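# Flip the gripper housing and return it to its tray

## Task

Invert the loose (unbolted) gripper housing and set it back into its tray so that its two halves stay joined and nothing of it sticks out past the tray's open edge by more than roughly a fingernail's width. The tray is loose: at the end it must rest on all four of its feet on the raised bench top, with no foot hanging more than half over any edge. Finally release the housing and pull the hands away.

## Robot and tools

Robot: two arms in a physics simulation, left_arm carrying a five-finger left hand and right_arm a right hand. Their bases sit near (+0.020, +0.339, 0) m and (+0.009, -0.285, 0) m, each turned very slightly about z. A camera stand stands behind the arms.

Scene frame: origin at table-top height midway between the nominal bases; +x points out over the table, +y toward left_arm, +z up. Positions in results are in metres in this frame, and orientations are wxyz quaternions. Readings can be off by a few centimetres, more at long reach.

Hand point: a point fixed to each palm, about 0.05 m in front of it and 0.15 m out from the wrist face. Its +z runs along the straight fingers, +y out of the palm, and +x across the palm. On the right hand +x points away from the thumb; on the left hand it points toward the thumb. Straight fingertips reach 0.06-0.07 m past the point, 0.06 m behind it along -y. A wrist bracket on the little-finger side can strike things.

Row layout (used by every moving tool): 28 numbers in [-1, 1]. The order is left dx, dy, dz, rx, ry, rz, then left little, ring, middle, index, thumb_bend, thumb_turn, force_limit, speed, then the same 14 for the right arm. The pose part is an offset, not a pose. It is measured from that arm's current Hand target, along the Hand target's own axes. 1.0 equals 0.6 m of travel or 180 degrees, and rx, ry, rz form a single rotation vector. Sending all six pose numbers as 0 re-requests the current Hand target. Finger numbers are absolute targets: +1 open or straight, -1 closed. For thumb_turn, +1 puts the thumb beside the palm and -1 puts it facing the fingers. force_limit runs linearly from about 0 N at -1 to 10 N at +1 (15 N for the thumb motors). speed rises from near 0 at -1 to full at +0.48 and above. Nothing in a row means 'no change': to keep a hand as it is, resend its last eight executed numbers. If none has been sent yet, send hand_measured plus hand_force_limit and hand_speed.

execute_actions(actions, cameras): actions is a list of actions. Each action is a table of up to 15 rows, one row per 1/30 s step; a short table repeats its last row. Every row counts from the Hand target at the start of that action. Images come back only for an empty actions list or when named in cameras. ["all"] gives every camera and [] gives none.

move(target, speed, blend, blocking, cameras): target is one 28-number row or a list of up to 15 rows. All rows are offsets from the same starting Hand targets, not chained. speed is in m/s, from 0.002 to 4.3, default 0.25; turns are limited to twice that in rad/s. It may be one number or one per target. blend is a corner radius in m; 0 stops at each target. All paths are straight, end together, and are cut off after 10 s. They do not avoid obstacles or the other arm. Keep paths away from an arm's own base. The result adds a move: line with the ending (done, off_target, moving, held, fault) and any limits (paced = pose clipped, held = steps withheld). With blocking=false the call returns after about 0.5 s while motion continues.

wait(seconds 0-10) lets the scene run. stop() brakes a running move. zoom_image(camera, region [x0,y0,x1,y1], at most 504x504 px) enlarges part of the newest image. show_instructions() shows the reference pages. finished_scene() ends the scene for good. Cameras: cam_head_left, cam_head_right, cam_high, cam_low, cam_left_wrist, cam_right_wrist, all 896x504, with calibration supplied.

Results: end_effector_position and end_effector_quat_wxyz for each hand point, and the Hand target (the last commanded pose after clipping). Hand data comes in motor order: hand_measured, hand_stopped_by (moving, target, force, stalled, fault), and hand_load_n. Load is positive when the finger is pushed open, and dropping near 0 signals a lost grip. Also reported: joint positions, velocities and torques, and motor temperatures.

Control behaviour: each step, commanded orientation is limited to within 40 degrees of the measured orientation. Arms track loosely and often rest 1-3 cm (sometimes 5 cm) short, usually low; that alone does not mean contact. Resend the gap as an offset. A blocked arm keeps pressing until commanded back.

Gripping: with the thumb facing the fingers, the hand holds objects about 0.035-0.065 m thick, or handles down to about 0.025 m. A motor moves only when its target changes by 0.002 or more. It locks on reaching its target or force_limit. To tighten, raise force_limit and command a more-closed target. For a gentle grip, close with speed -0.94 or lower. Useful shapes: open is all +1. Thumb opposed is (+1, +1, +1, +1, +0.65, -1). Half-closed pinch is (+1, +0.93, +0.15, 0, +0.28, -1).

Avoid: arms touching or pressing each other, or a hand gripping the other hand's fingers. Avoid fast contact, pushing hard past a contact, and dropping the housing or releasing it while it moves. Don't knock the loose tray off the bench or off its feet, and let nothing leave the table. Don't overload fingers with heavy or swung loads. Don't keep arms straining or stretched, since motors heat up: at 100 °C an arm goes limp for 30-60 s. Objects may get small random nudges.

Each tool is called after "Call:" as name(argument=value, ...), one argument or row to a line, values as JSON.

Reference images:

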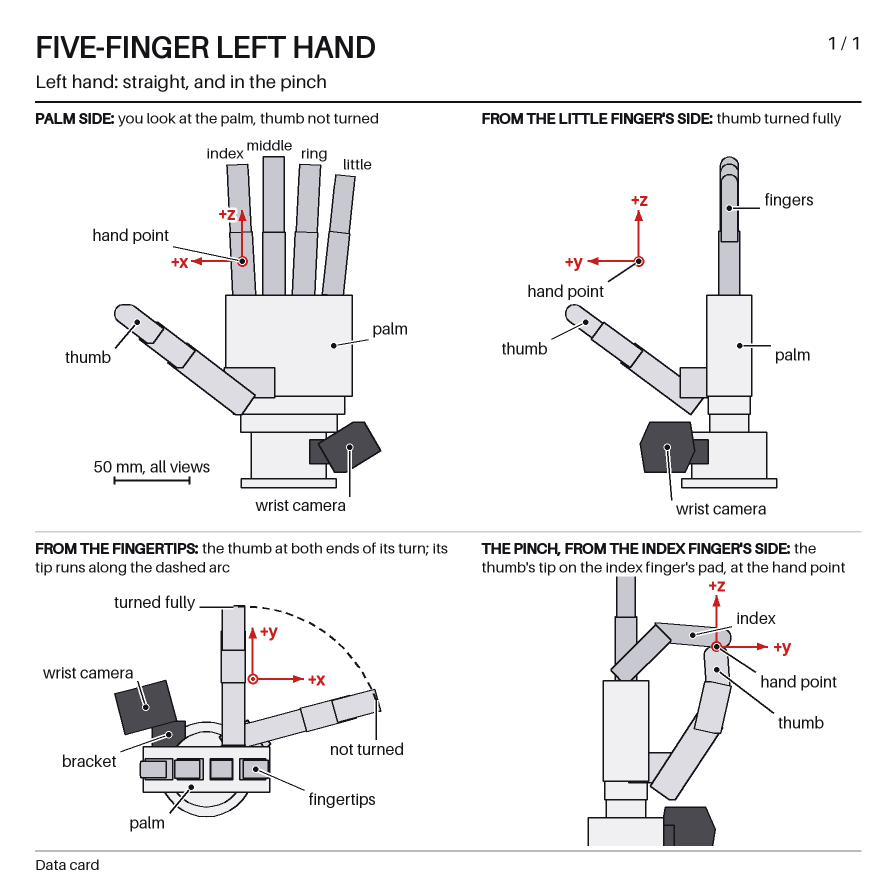

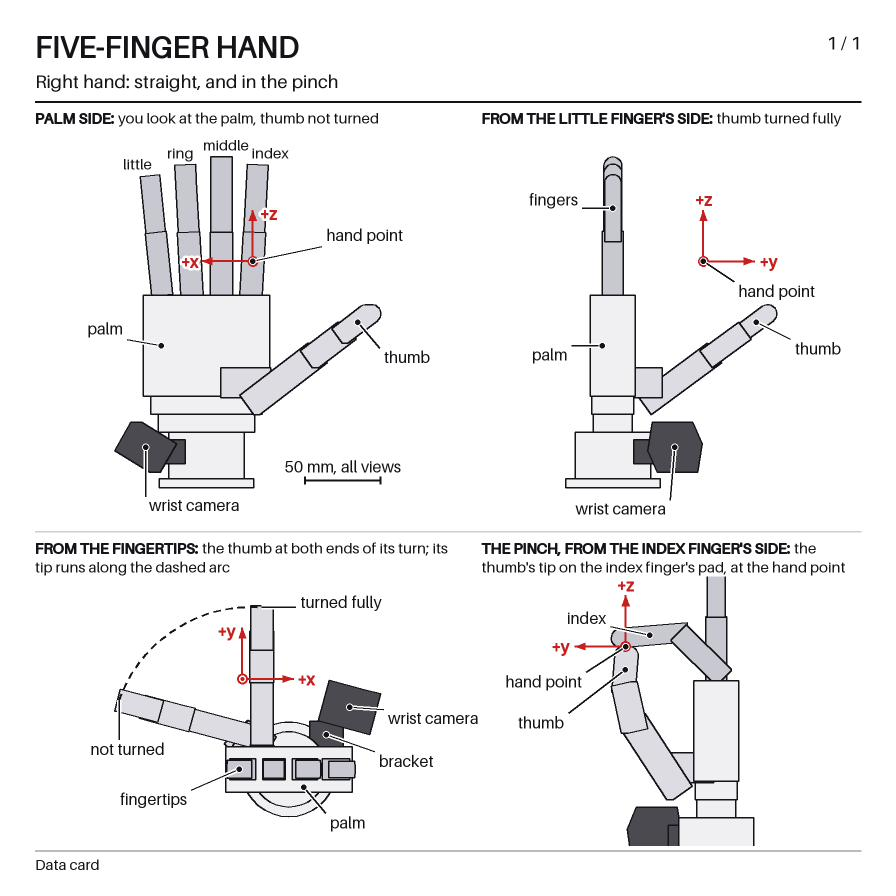

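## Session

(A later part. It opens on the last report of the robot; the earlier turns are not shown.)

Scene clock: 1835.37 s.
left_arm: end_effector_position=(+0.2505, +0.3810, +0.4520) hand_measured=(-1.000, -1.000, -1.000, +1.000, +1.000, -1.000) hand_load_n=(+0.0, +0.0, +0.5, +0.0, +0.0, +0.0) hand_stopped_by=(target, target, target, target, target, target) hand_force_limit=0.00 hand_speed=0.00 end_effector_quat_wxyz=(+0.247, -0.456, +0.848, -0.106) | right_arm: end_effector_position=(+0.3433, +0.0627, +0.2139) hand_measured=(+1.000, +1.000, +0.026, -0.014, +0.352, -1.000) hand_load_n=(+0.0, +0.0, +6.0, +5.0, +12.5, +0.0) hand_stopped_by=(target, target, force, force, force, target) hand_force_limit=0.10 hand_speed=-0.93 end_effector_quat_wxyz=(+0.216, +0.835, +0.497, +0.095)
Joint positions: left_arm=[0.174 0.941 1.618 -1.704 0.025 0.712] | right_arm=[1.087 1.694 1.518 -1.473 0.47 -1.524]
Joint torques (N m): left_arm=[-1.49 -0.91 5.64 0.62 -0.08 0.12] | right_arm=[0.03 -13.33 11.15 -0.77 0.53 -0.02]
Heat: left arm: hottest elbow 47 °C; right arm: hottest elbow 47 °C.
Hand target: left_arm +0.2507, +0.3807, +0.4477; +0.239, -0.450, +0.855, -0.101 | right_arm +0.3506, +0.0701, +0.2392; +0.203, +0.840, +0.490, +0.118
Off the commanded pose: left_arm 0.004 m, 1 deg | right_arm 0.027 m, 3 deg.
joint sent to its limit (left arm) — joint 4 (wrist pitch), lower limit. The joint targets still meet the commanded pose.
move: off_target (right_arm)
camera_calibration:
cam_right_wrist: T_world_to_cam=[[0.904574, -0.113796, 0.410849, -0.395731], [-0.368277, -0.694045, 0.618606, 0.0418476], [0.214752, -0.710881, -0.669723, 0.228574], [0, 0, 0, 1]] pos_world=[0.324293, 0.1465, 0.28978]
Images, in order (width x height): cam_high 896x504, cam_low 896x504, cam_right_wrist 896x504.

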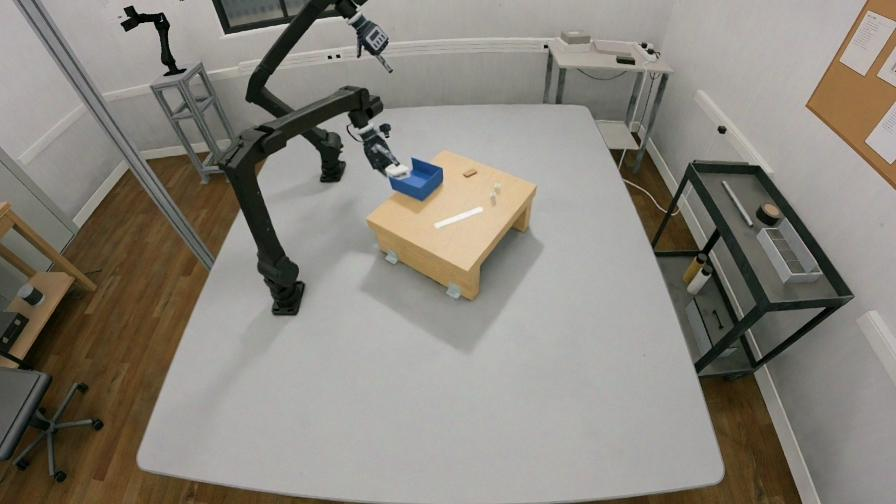

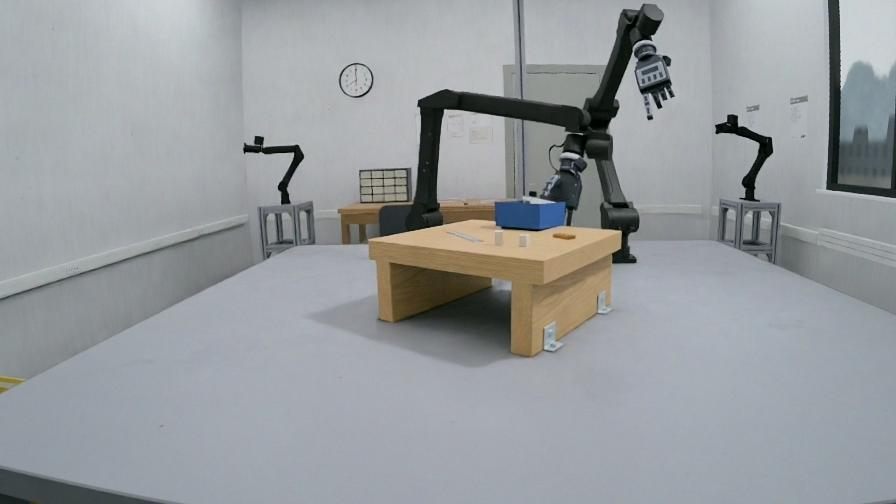

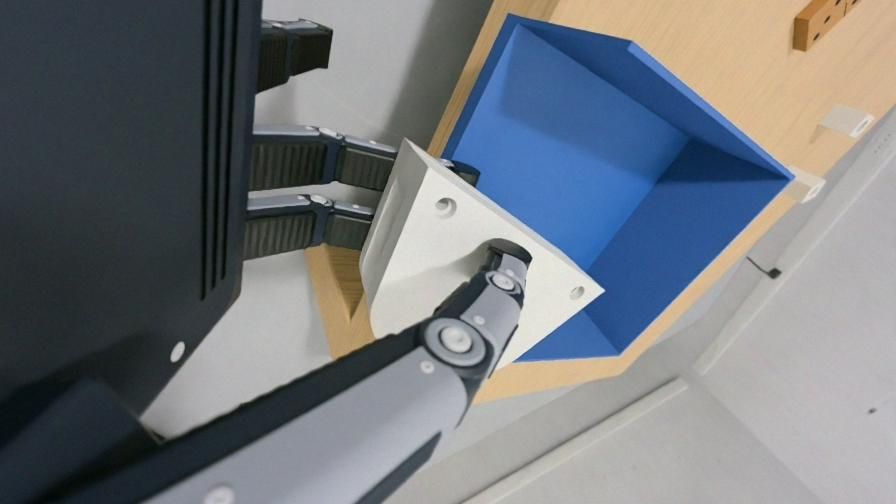

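Call:
move(
  target=[0, 0, 0, 0, 0, 0, -1, -1, -1, 1, 1, -1, 0, 0, 0.0015, 0.0493, -0.1638, 0, 0, 0, 1, 1, -0.1, -0.25, 0.05, -1, 0.1, -0.93],
  speed=0.1,
  cameras=["cam_head_left", "cam_head_right", "cam_right_wrist", "cam_high"],
)

Call:
zoom_image(
  camera="cam_high",
  region=[340, 80, 460, 200],
)

Call:
zoom_image(
  camera="cam_right_wrist",
  region=[230, 0, 734, 504],
)

Scene clock: 2427.47 s.
left_arm: end_effector_position=(+0.2505, +0.3810, +0.4520) hand_measured=(-1.000, -1.000, -1.000, +1.000, +1.000, -1.000) hand_load_n=(+0.5, +0.0, +0.0, +0.0, +0.0, +0.0) hand_stopped_by=(target, target, target, target, target, target) hand_force_limit=0.00 hand_speed=0.00 end_effector_quat_wxyz=(+0.247, -0.456, +0.848, -0.106) | right_arm: end_effector_position=(+0.3352, +0.0736, +0.3151) hand_measured=(+1.000, +1.000, +0.026, -0.014, +0.352, -1.000) hand_load_n=(+0.0, +0.0, +6.0, +5.0, +12.5, +0.0) hand_stopped_by=(target, target, force, force, force, target) hand_force_limit=0.10 hand_speed=-0.93 end_effector_quat_wxyz=(+0.206, +0.833, +0.499, +0.120)
Joint positions: left_arm=[0.174 0.941 1.618 -1.704 0.025 0.712] | right_arm=[1.115 1.662 1.746 -1.686 0.48 -1.512]
Joint torques (N m): left_arm=[-1.32 -0.97 5.64 0.61 -0.08 0.12] | right_arm=[1.2 -12.86 11.34 -0.68 0.54 0]
Motor temperatures (°C): left_arm=[35 36 46 34 38 32] | right_arm=[38 43 53 35 35 33]
Heat: left arm: hottest elbow 46 °C; right arm: hottest elbow 53 °C.
Hand target: left_arm +0.2507, +0.3807, +0.4477; +0.239, -0.450, +0.855, -0.101 | right_arm +0.3349, +0.0800, +0.3400; +0.203, +0.840, +0.490, +0.118
Off the commanded pose: left_arm 0.004 m, 1 deg | right_arm 0.026 m, 1 deg.
joint sent to its limit (left arm) — joint 4 (wrist pitch), lower limit. The joint targets still meet the commanded pose.
joint sent to its limit (right arm) — joint 4 (wrist pitch), lower limit. The joint targets are off in orientation, not in position.
move: off_target (right_arm)
camera_calibration:
cam_right_wrist: T_world_to_cam=[[0.893397, -0.115188, 0.43425, -0.432279], [-0.374118, -0.725917, 0.577131, 0.00122268], [0.248751, -0.678067, -0.691627, 0.298864], [0, 0, 0, 1]] pos_world=[0.312311, 0.153744, 0.393714]
Images, in order (width x height): cam_head_left 896x504, cam_head_right 896x504, cam_high 896x504, cam_right_wrist 896x504.

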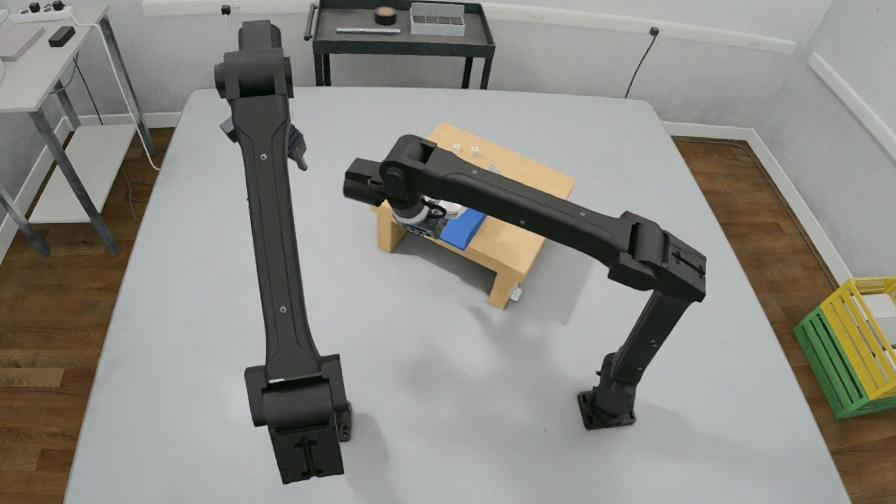

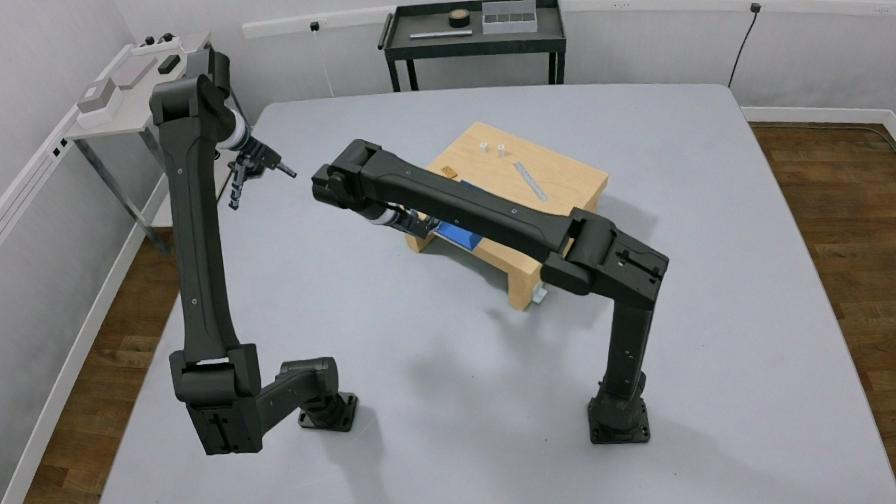

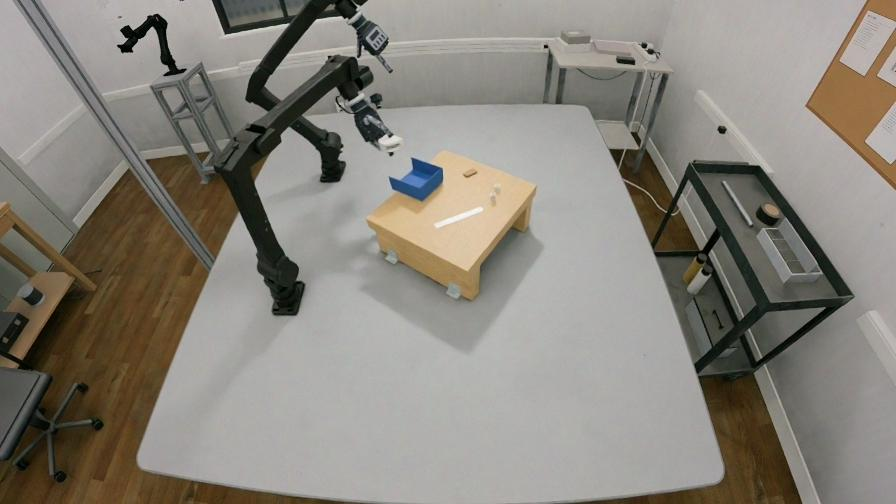

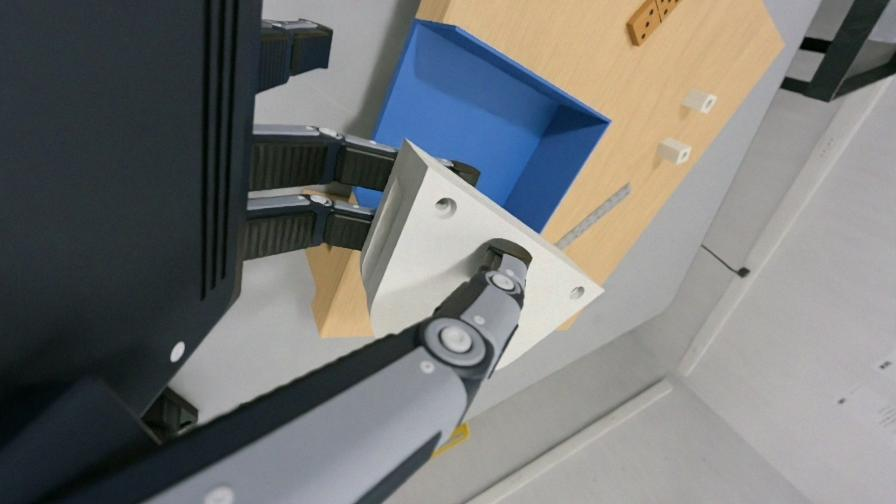

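Scaled by 4.200 from the camera's 896x504 image, which has a finer 1280x720 frame.

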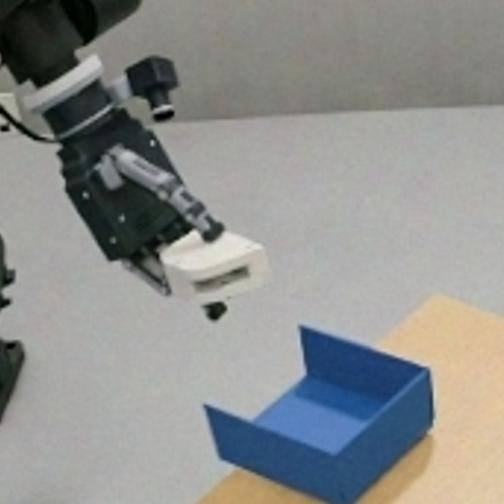

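Scaled by 1.000.

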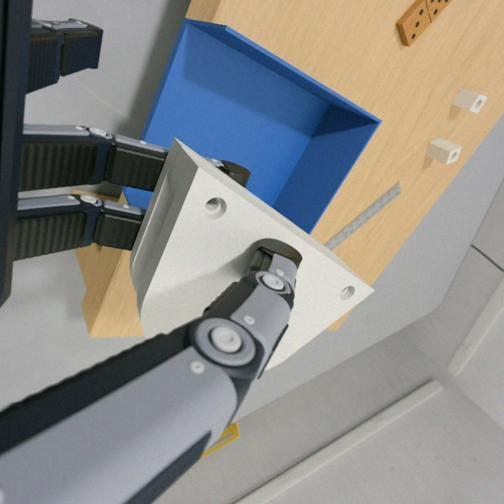

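Call:
execute_actions(
  actions=[],
)

Scene clock: 2472.50 s.
left_arm: end_effector_position=(+0.2505, +0.3810, +0.4520) hand_measured=(-1.000, -1.000, -1.000, +1.000, +1.000, -1.000) hand_load_n=(+0.0, +0.0, +0.0, +0.0, +0.0, +0.0) hand_stopped_by=(target, target, target, target, target, target) hand_force_limit=0.00 hand_speed=0.00 end_effector_quat_wxyz=(+0.247, -0.456, +0.848, -0.106) | right_arm: end_effector_position=(+0.3352, +0.0736, +0.3151) hand_measured=(+1.000, +1.000, +0.026, -0.014, +0.352, -1.000) hand_load_n=(+0.0, +0.0, +6.5, +5.0, +12.5, +0.0) hand_stopped_by=(target, target, force, force, force, target) hand_force_limit=0.10 hand_speed=-0.93 end_effector_quat_wxyz=(+0.206, +0.833, +0.499, +0.120)
Joint positions: left_arm=[0.174 0.941 1.618 -1.704 0.025 0.712] | right_arm=[1.115 1.662 1.746 -1.686 0.48 -1.512]
Joint velocities: within noise
Joint torques (N m): left_arm=[-1.32 -0.97 5.65 0.57 -0.08 0.12] | right_arm=[1.2 -12.92 11.34 -0.68 0.54 -0.01]
Motor temperatures (°C): left_arm=[35 36 46 34 38 32] | right_arm=[38 42 58 35 35 33]
Heat: left arm: hottest elbow 46 °C; right arm: hottest elbow 58 °C.
Hand target: left_arm +0.2507, +0.3807, +0.4477; +0.239, -0.450, +0.855, -0.101 | right_arm +0.3349, +0.0800, +0.3400; +0.203, +0.840, +0.490, +0.118
Off the commanded pose: left_arm 0.004 m, 1 deg | right_arm 0.026 m, 1 deg.
camera_calibration:
cam_left_wrist: T_world_to_cam=[[0.562571, -0.781929, 0.268516, 0.040742], [-0.820315, -0.568372, 0.0635298, 0.39237], [0.102941, -0.256008, -0.961178, 0.620034], [0, 0, 0, 1]] pos_world=[0.23512, 0.413603, 0.560096]
cam_right_wrist: T_world_to_cam=[[0.893397, -0.115188, 0.43425, -0.432279], [-0.374118, -0.725917, 0.577131, 0.00122268], [0.248751, -0.678067, -0.691627, 0.298864], [0, 0, 0, 1]] pos_world=[0.312311, 0.153744, 0.393714]

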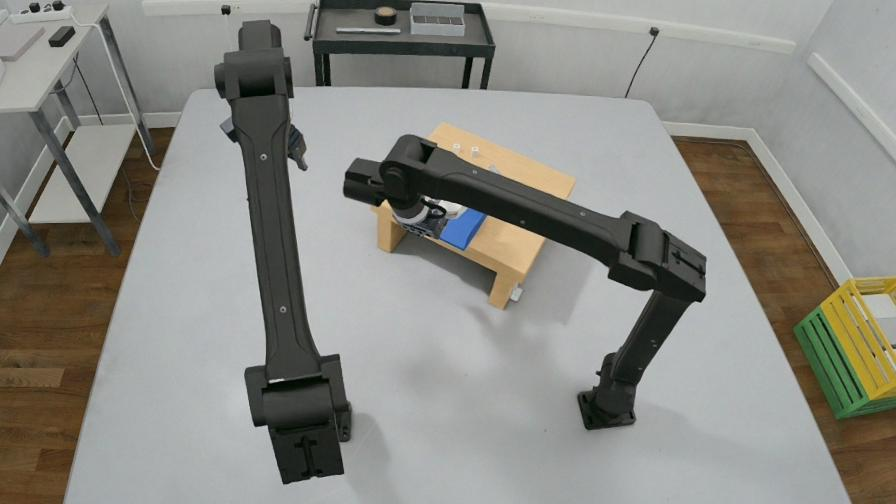

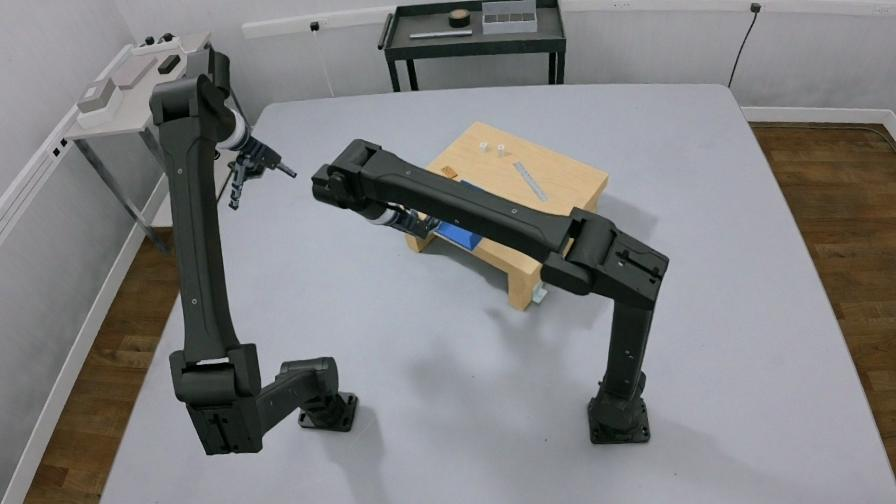

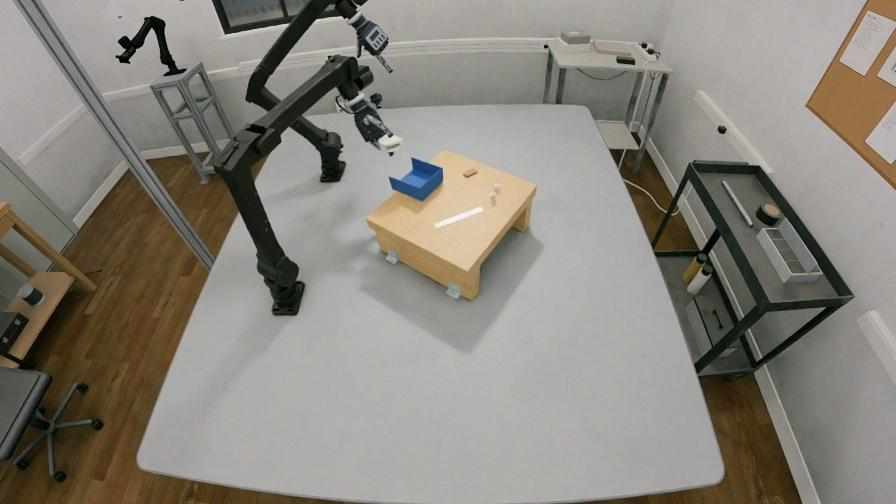

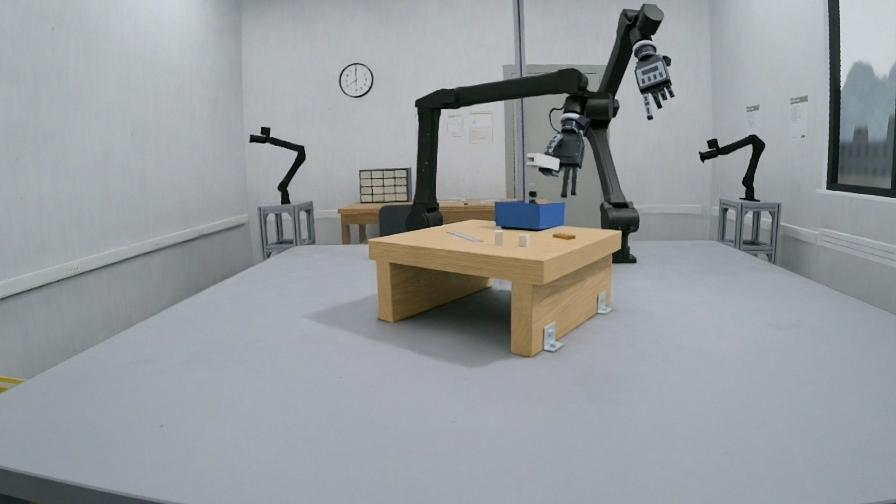

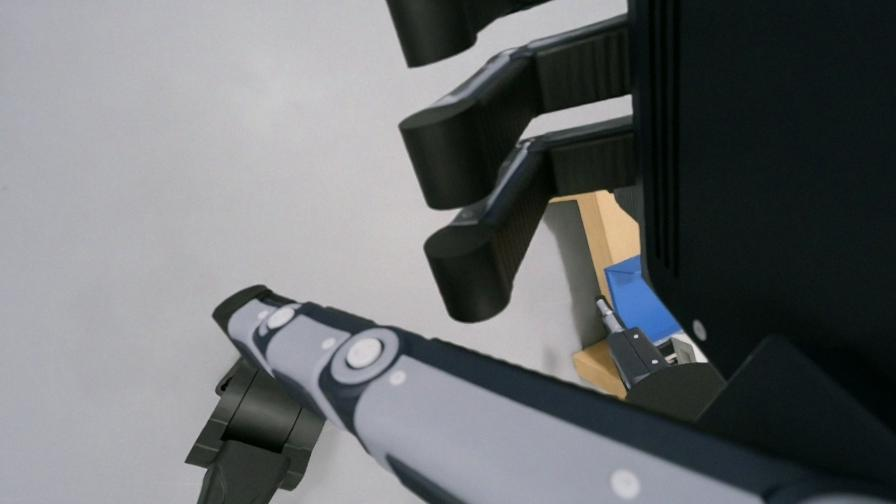

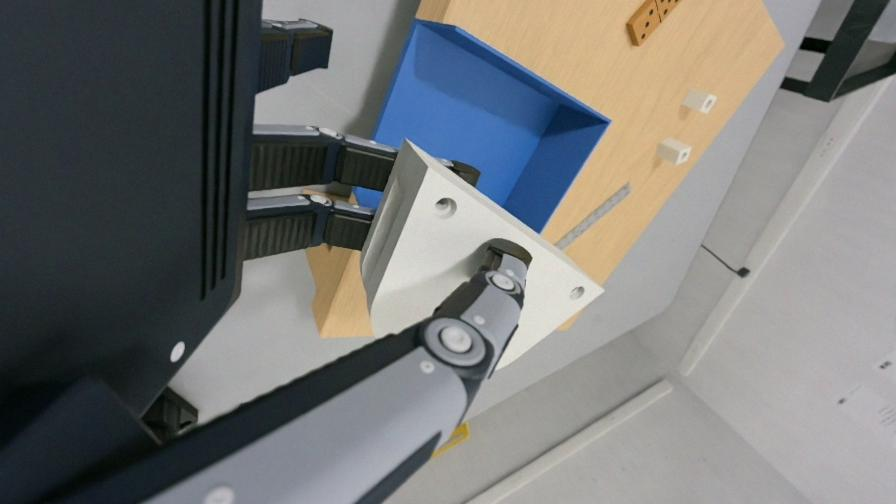

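Call:
zoom_image(
  camera="cam_right_wrist",
  region=[240, 90, 640, 420],
)

Call:
zoom_image(
  camera="cam_high",
  region=[320, 70, 460, 210],
)

Call:
zoom_image(
  camera="cam_low",
  region=[470, 80, 650, 260],
)

Scaled by 1.260 from the camera's 896x504 image, which has a finer 1280x720 frame.

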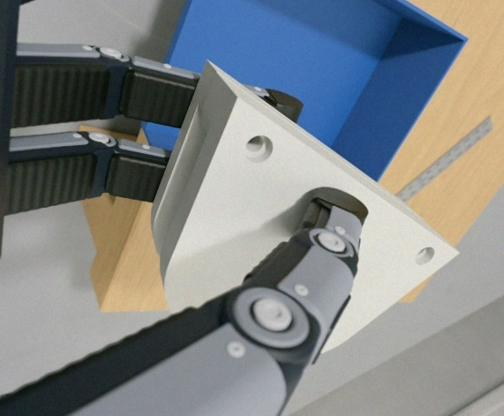

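Scaled by 3.600 from the camera's 896x504 image, which has a finer 1280x720 frame.

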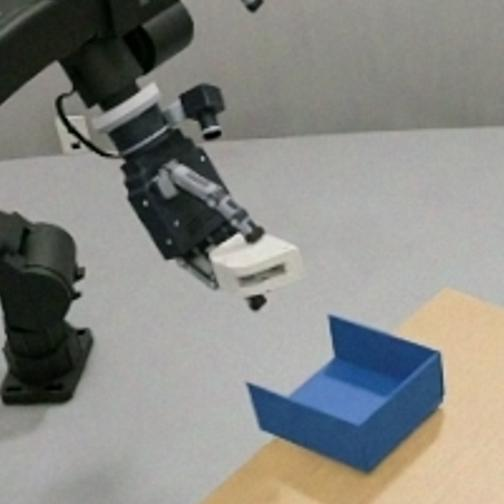

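Scaled by 2.800 from the camera's 896x504 image, which has a finer 1280x720 frame.

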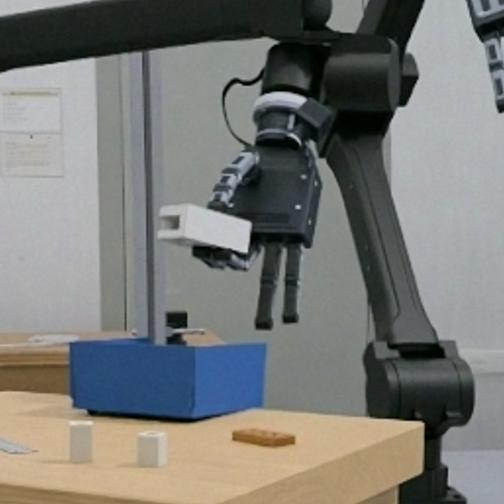

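Call:
move(
  target=[0,0,0,0,0,0,-1,-1,-1,1,1,-1,0,0,-0.0522,0.1298,-0.0835,0.3724,0.236,0.2942,1,1,-0.1,-0.25,0.05,-1,0.1,-0.93],
  speed=0.2,
  cameras=["cam_head_left","cam_high","cam_left_wrist","cam_right_wrist"],
)

Scene clock: 2872.07 s.
left_arm: end_effector_position=(+0.2505, +0.3810, +0.4520) hand_measured=(-1.000, -1.000, -1.000, +1.000, +1.000, -1.000) hand_load_n=(+0.0, +0.0, +0.0, +0.0, +0.0, +0.0) hand_stopped_by=(target, target, target, target, target, target) hand_force_limit=0.00 hand_speed=0.00 end_effector_quat_wxyz=(+0.247, -0.456, +0.848, -0.106) | right_arm: end_effector_position=(+0.3610, +0.0317, +0.4112) hand_measured=(+1.000, +1.000, +0.026, -0.014, +0.352, -1.000) hand_load_n=(-0.5, +0.0, +6.0, +5.0, +13.0, +0.5) hand_stopped_by=(target, target, force, force, force, target) hand_force_limit=0.10 hand_speed=-0.93 end_effector_quat_wxyz=(-0.504, +0.838, +0.114, +0.174)
Joint positions: left_arm=[0.174 0.941 1.618 -1.704 0.025 0.712] | right_arm=[0.479 1.172 1.423 -0.894 -0.767 -0.949]
Joint torques (N m): left_arm=[-1.32 -1.08 5.61 0.54 -0.08 0.12] | right_arm=[0.15 -7.59 8.23 1.42 -0.34 0.1]
Motor temperatures (°C): left_arm=[35 35 46 34 38 32] | right_arm=[37 42 60 35 35 33]
Heat: left arm: hottest elbow 46 °C; right arm: hottest elbow 60 °C.
Hand target: left_arm +0.2507, +0.3807, +0.4477; +0.239, -0.450, +0.855, -0.101 | right_arm +0.3602, +0.0297, +0.4200; -0.510, +0.833, +0.113, +0.185
Off the commanded pose: left_arm 0.004 m, 1 deg | right_arm 0.009 m, 2 deg.
joint sent to its limit (left arm) — joint 4 (wrist pitch), lower limit. The joint targets still meet the commanded pose.
move: done
camera_calibration:
cam_left_wrist: T_world_to_cam=[[0.562571, -0.781929, 0.268516, 0.040742], [-0.820315, -0.568372, 0.0635298, 0.39237], [0.102941, -0.256008, -0.961178, 0.620034], [0, 0, 0, 1]] pos_world=[0.23512, 0.413603, 0.560096]
cam_right_wrist: T_world_to_cam=[[0.638934, -0.435098, -0.634392, 0.0395935], [-0.735949, -0.58579, -0.339454, 0.428036], [-0.223925, 0.683769, -0.694491, 0.459178], [0, 0, 0, 1]] pos_world=[0.392536, -0.046005, 0.489312]
Images, in order (width x height): cam_head_left 896x504, cam_high 896x504, cam_left_wrist 896x504, cam_right_wrist 896x504.

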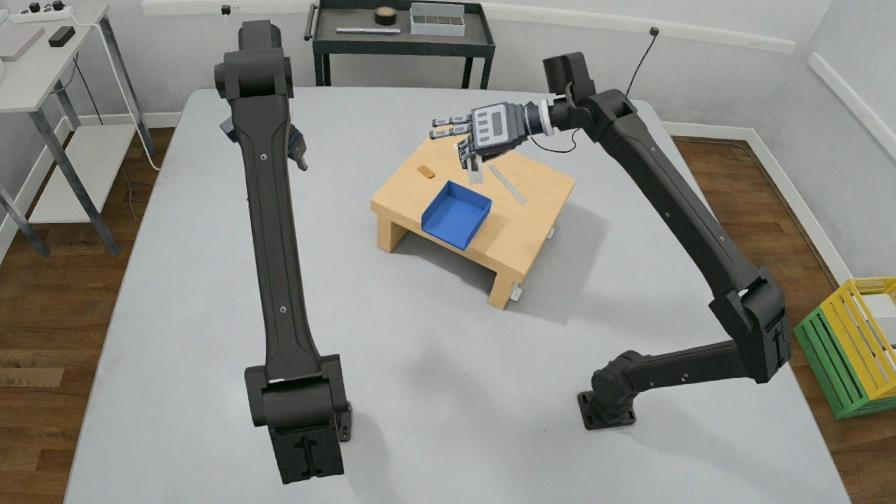

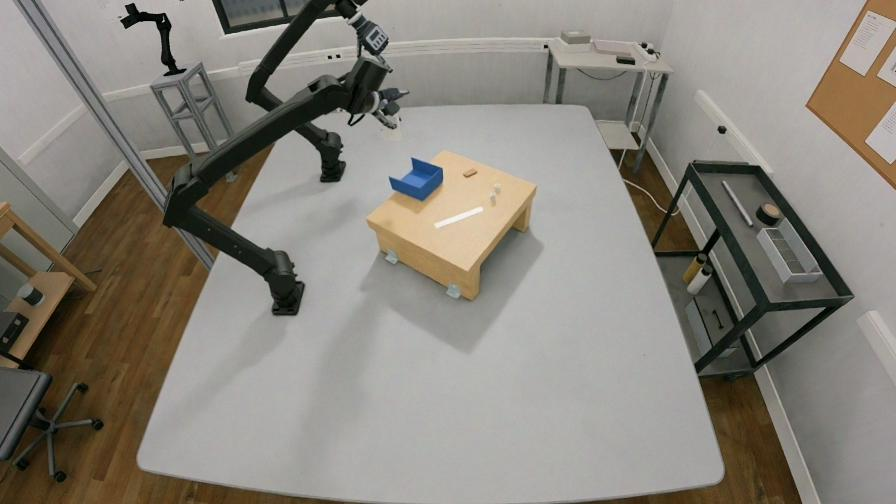

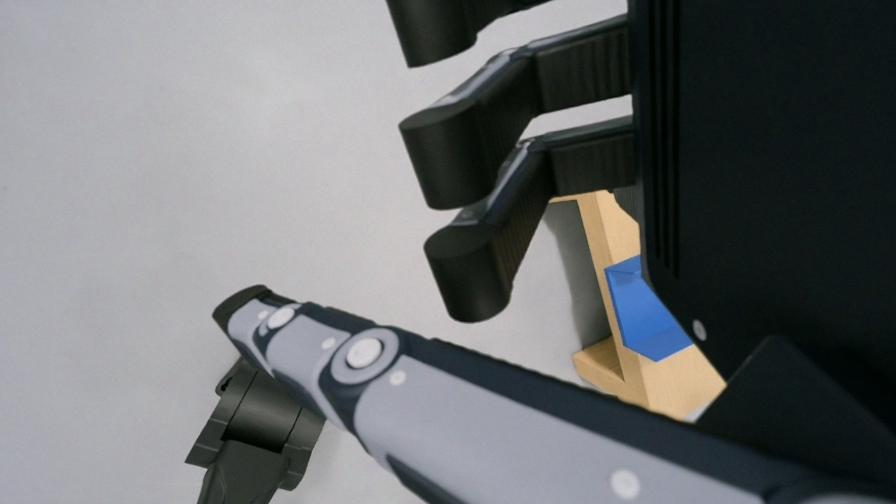

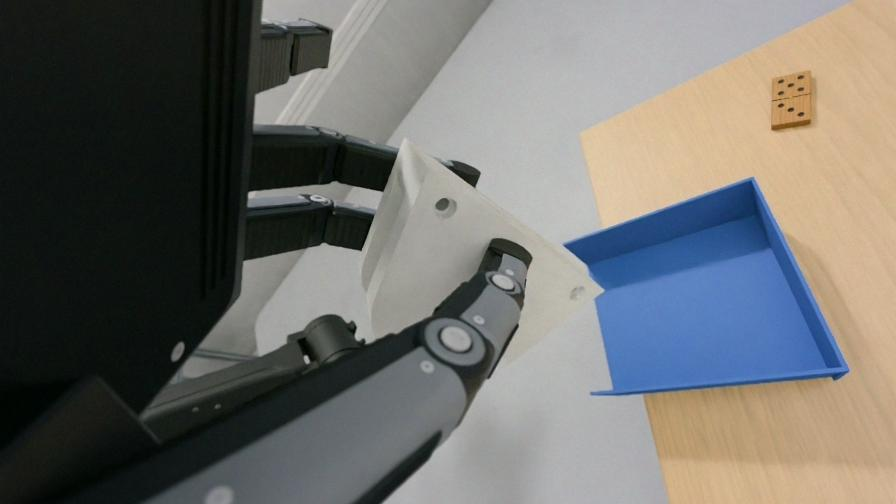

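Call:
zoom_image(
  camera="cam_head_left",
  region=[410, 90, 530, 200],
)

Call:
zoom_image(
  camera="cam_high",
  region=[340, 70, 450, 160],
)

Scaled by 4.200 from the camera's 896x504 image, which has a finer 1280x720 frame.

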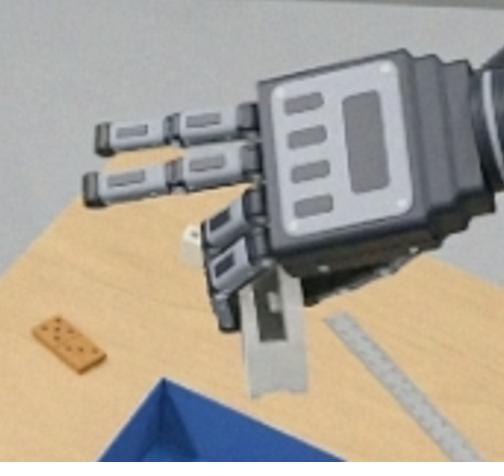

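Scaled by 4.582 from the camera's 896x504 image, which has a finer 1280x720 frame.

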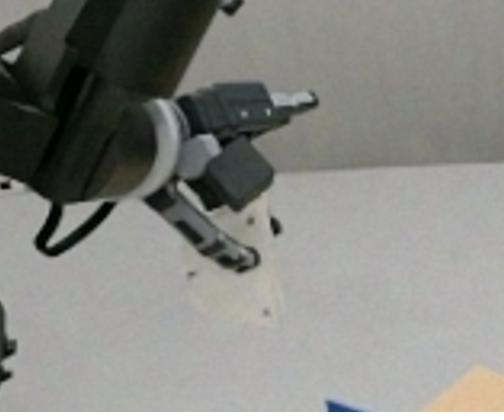

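Call:
move(
  target=[
    [0.0333,-0.2125,0.3582,0.2626,-0.2126,0.2208,1,1,1,1,1,-1,0.1,0,0.1257,-0.0985,0.1188,-0.0002,-0.0863,0.1683,1,1,-0.1,-0.25,0.05,-1,0.1,-0.93],
    [0.3278,-0.3565,0.1982,0.5252,-0.4252,0.4416,1,1,1,1,1,-1,0.1,0,0.1257,-0.0985,0.1188,-0.0002,-0.0863,0.1683,1,1,-0.1,-0.25,0.05,-1,0.1,-0.93],
  ],
  speed=0.22,
  blend=0.02,
  cameras=["all"],
)

Scene clock: 3126.93 s.
left_arm: end_effector_position=(+0.3663, +0.1071, +0.3443) hand_measured=(+1.000, +1.000, +1.000, +1.000, +1.000, -1.000) hand_load_n=(+0.0, +0.0, +0.0, +0.0, +0.0, +0.0) hand_stopped_by=(target, target, target, target, target, target) hand_force_limit=0.10 hand_speed=0.00 end_effector_quat_wxyz=(+0.822, +0.410, +0.332, -0.217) | right_arm: end_effector_position=(+0.4203, +0.1138, +0.4529) hand_measured=(+1.000, +1.000, +0.026, -0.014, +0.352, -1.000) hand_load_n=(+0.0, +0.0, +6.5, +5.0, +12.5, +0.0) hand_stopped_by=(target, target, force, force, force, target) hand_force_limit=0.10 hand_speed=-0.93 end_effector_quat_wxyz=(-0.513, +0.854, -0.048, -0.073)
Joint positions: left_arm=[-0.411 1.175 0.281 1.469 0.614 1.844] | right_arm=[0.488 1.689 2.092 -1.314 -0.944 -0.609]
Joint torques (N m): left_arm=[-1.32 -2.84 7.88 1.48 -0.09 0.13] | right_arm=[1.38 -11.81 12.07 0.2 -0.56 0.13]
Motor temperatures (°C): left_arm=[35 35 45 34 38 32] | right_arm=[37 40 53 35 34 34]
Heat: left arm: hottest elbow 45 °C; right arm: hottest elbow 53 °C.
Hand target: left_arm +0.3696, +0.1020, +0.3652; +0.833, +0.410, +0.307, -0.210 | right_arm +0.4198, +0.1202, +0.4705; -0.520, +0.850, -0.041, -0.067
Off the commanded pose: left_arm 0.022 m, 3 deg | right_arm 0.018 m, 1 deg.
move: off_target (left_arm, right_arm)
camera_calibration:
cam_left_wrist: T_world_to_cam=[[-0.384895, -0.589746, -0.709969, 0.453645], [0.538529, 0.481214, -0.691679, -0.0116218], [0.749562, -0.648562, 0.132378, -0.136814], [0, 0, 0, 1]] pos_world=[0.283415, 0.184396, 0.332147]
cam_right_wrist: T_world_to_cam=[[0.164422, -0.444567, -0.880526, 0.375824], [-0.812429, -0.567285, 0.13471, 0.349209], [-0.559396, 0.693216, -0.454453, 0.476476], [0, 0, 0, 1]] pos_world=[0.488452, 0.0348796, 0.500417]

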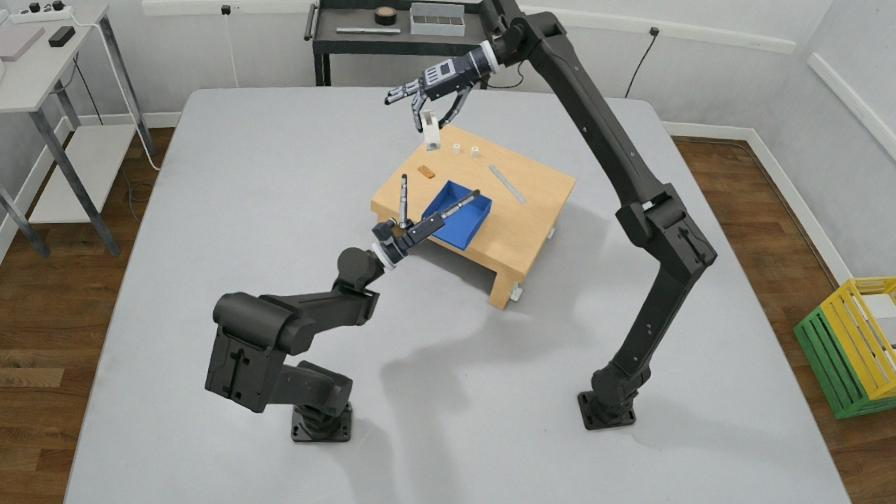

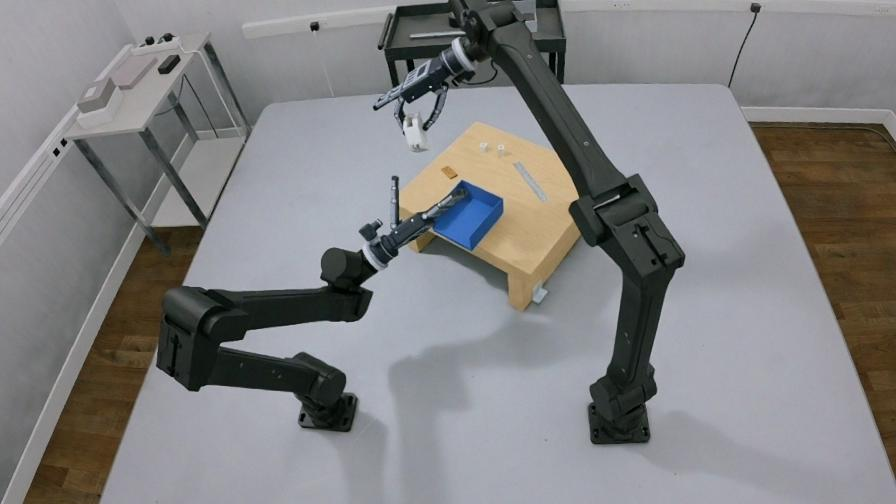

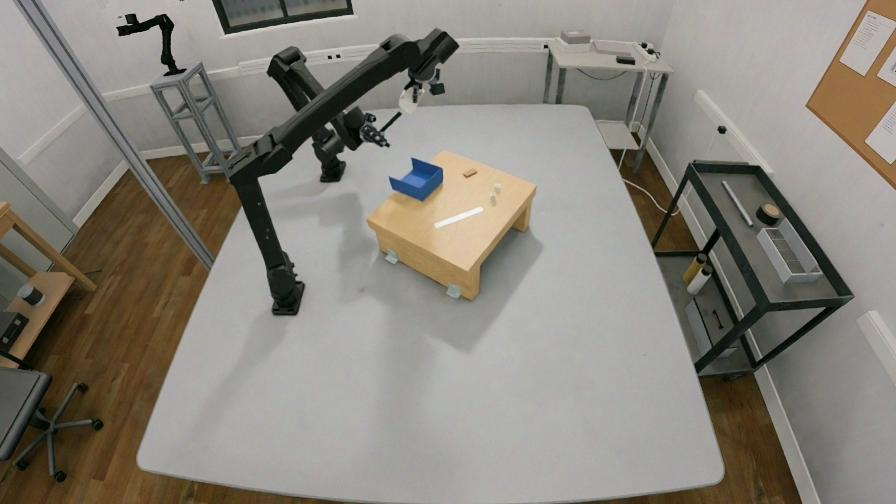

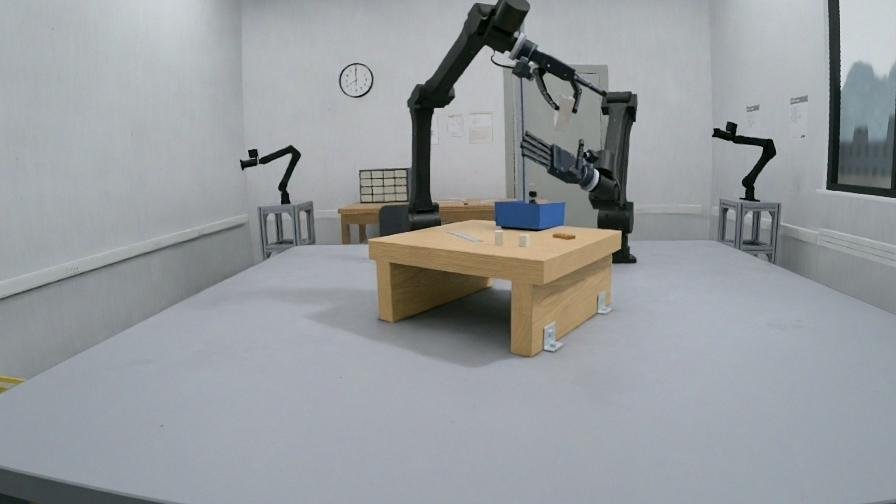

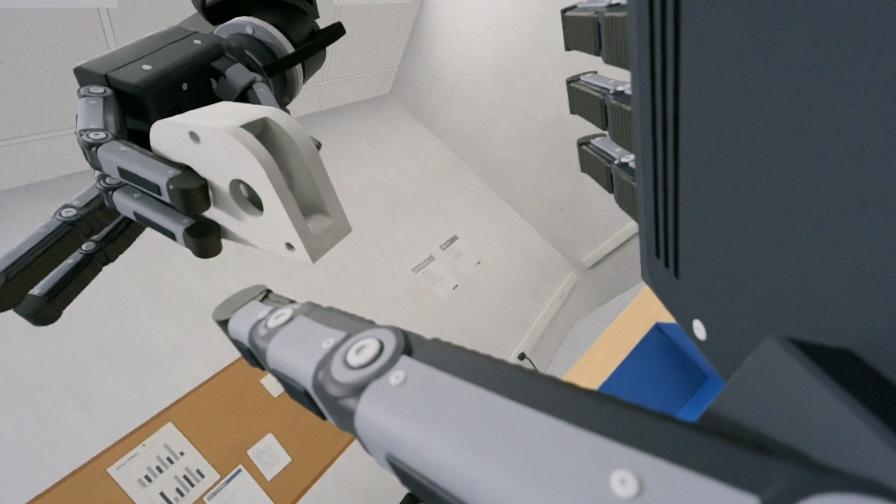

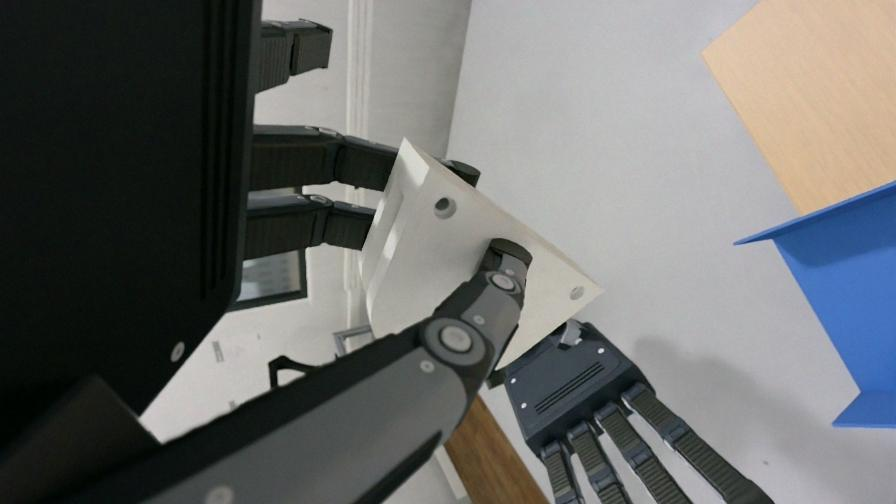

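Call:
zoom_image(
  camera="cam_left_wrist",
  region=[60, 60, 380, 340],
)

Call:
zoom_image(
  camera="cam_head_right",
  region=[360, 70, 480, 220],
)

Call:
zoom_image(
  camera="cam_low",
  region=[510, 50, 640, 210],
)

Scaled by 1.575 from the camera's 896x504 image, which has a finer 1280x720 frame.

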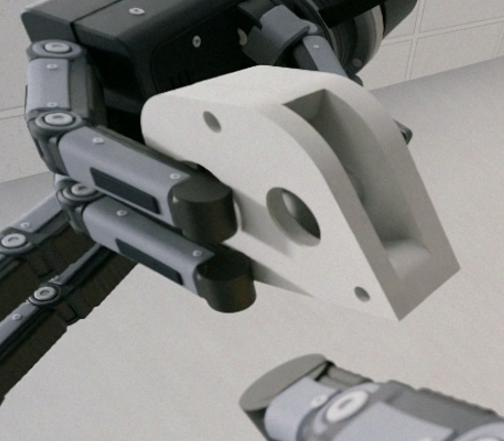

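Scaled by 3.360 from the camera's 896x504 image, which has a finer 1280x720 frame.

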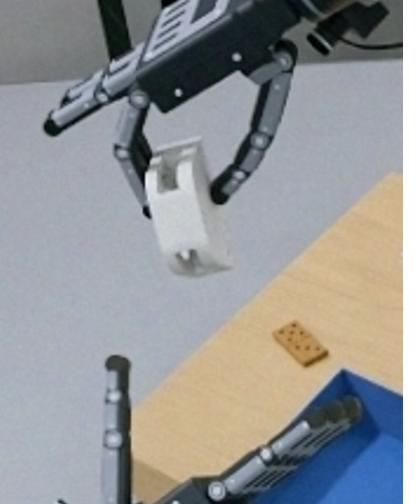

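Scaled by 3.150 from the camera's 896x504 image, which has a finer 1280x720 frame.

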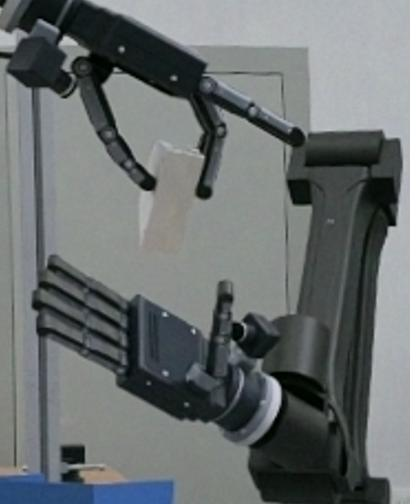

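Call:
zoom_image(
  camera="cam_left_wrist",
  region=[140, 85, 370, 285],
)

Scaled by 2.191 from the camera's 896x504 image, which has a finer 1280x720 frame.

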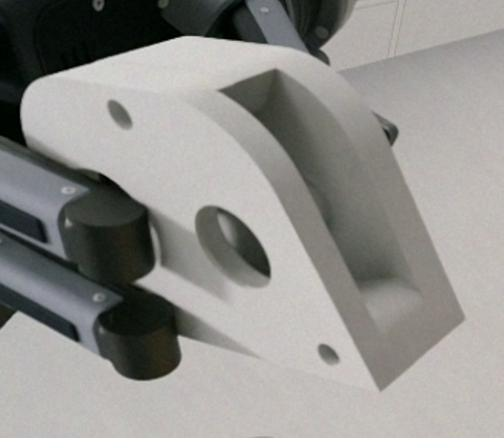

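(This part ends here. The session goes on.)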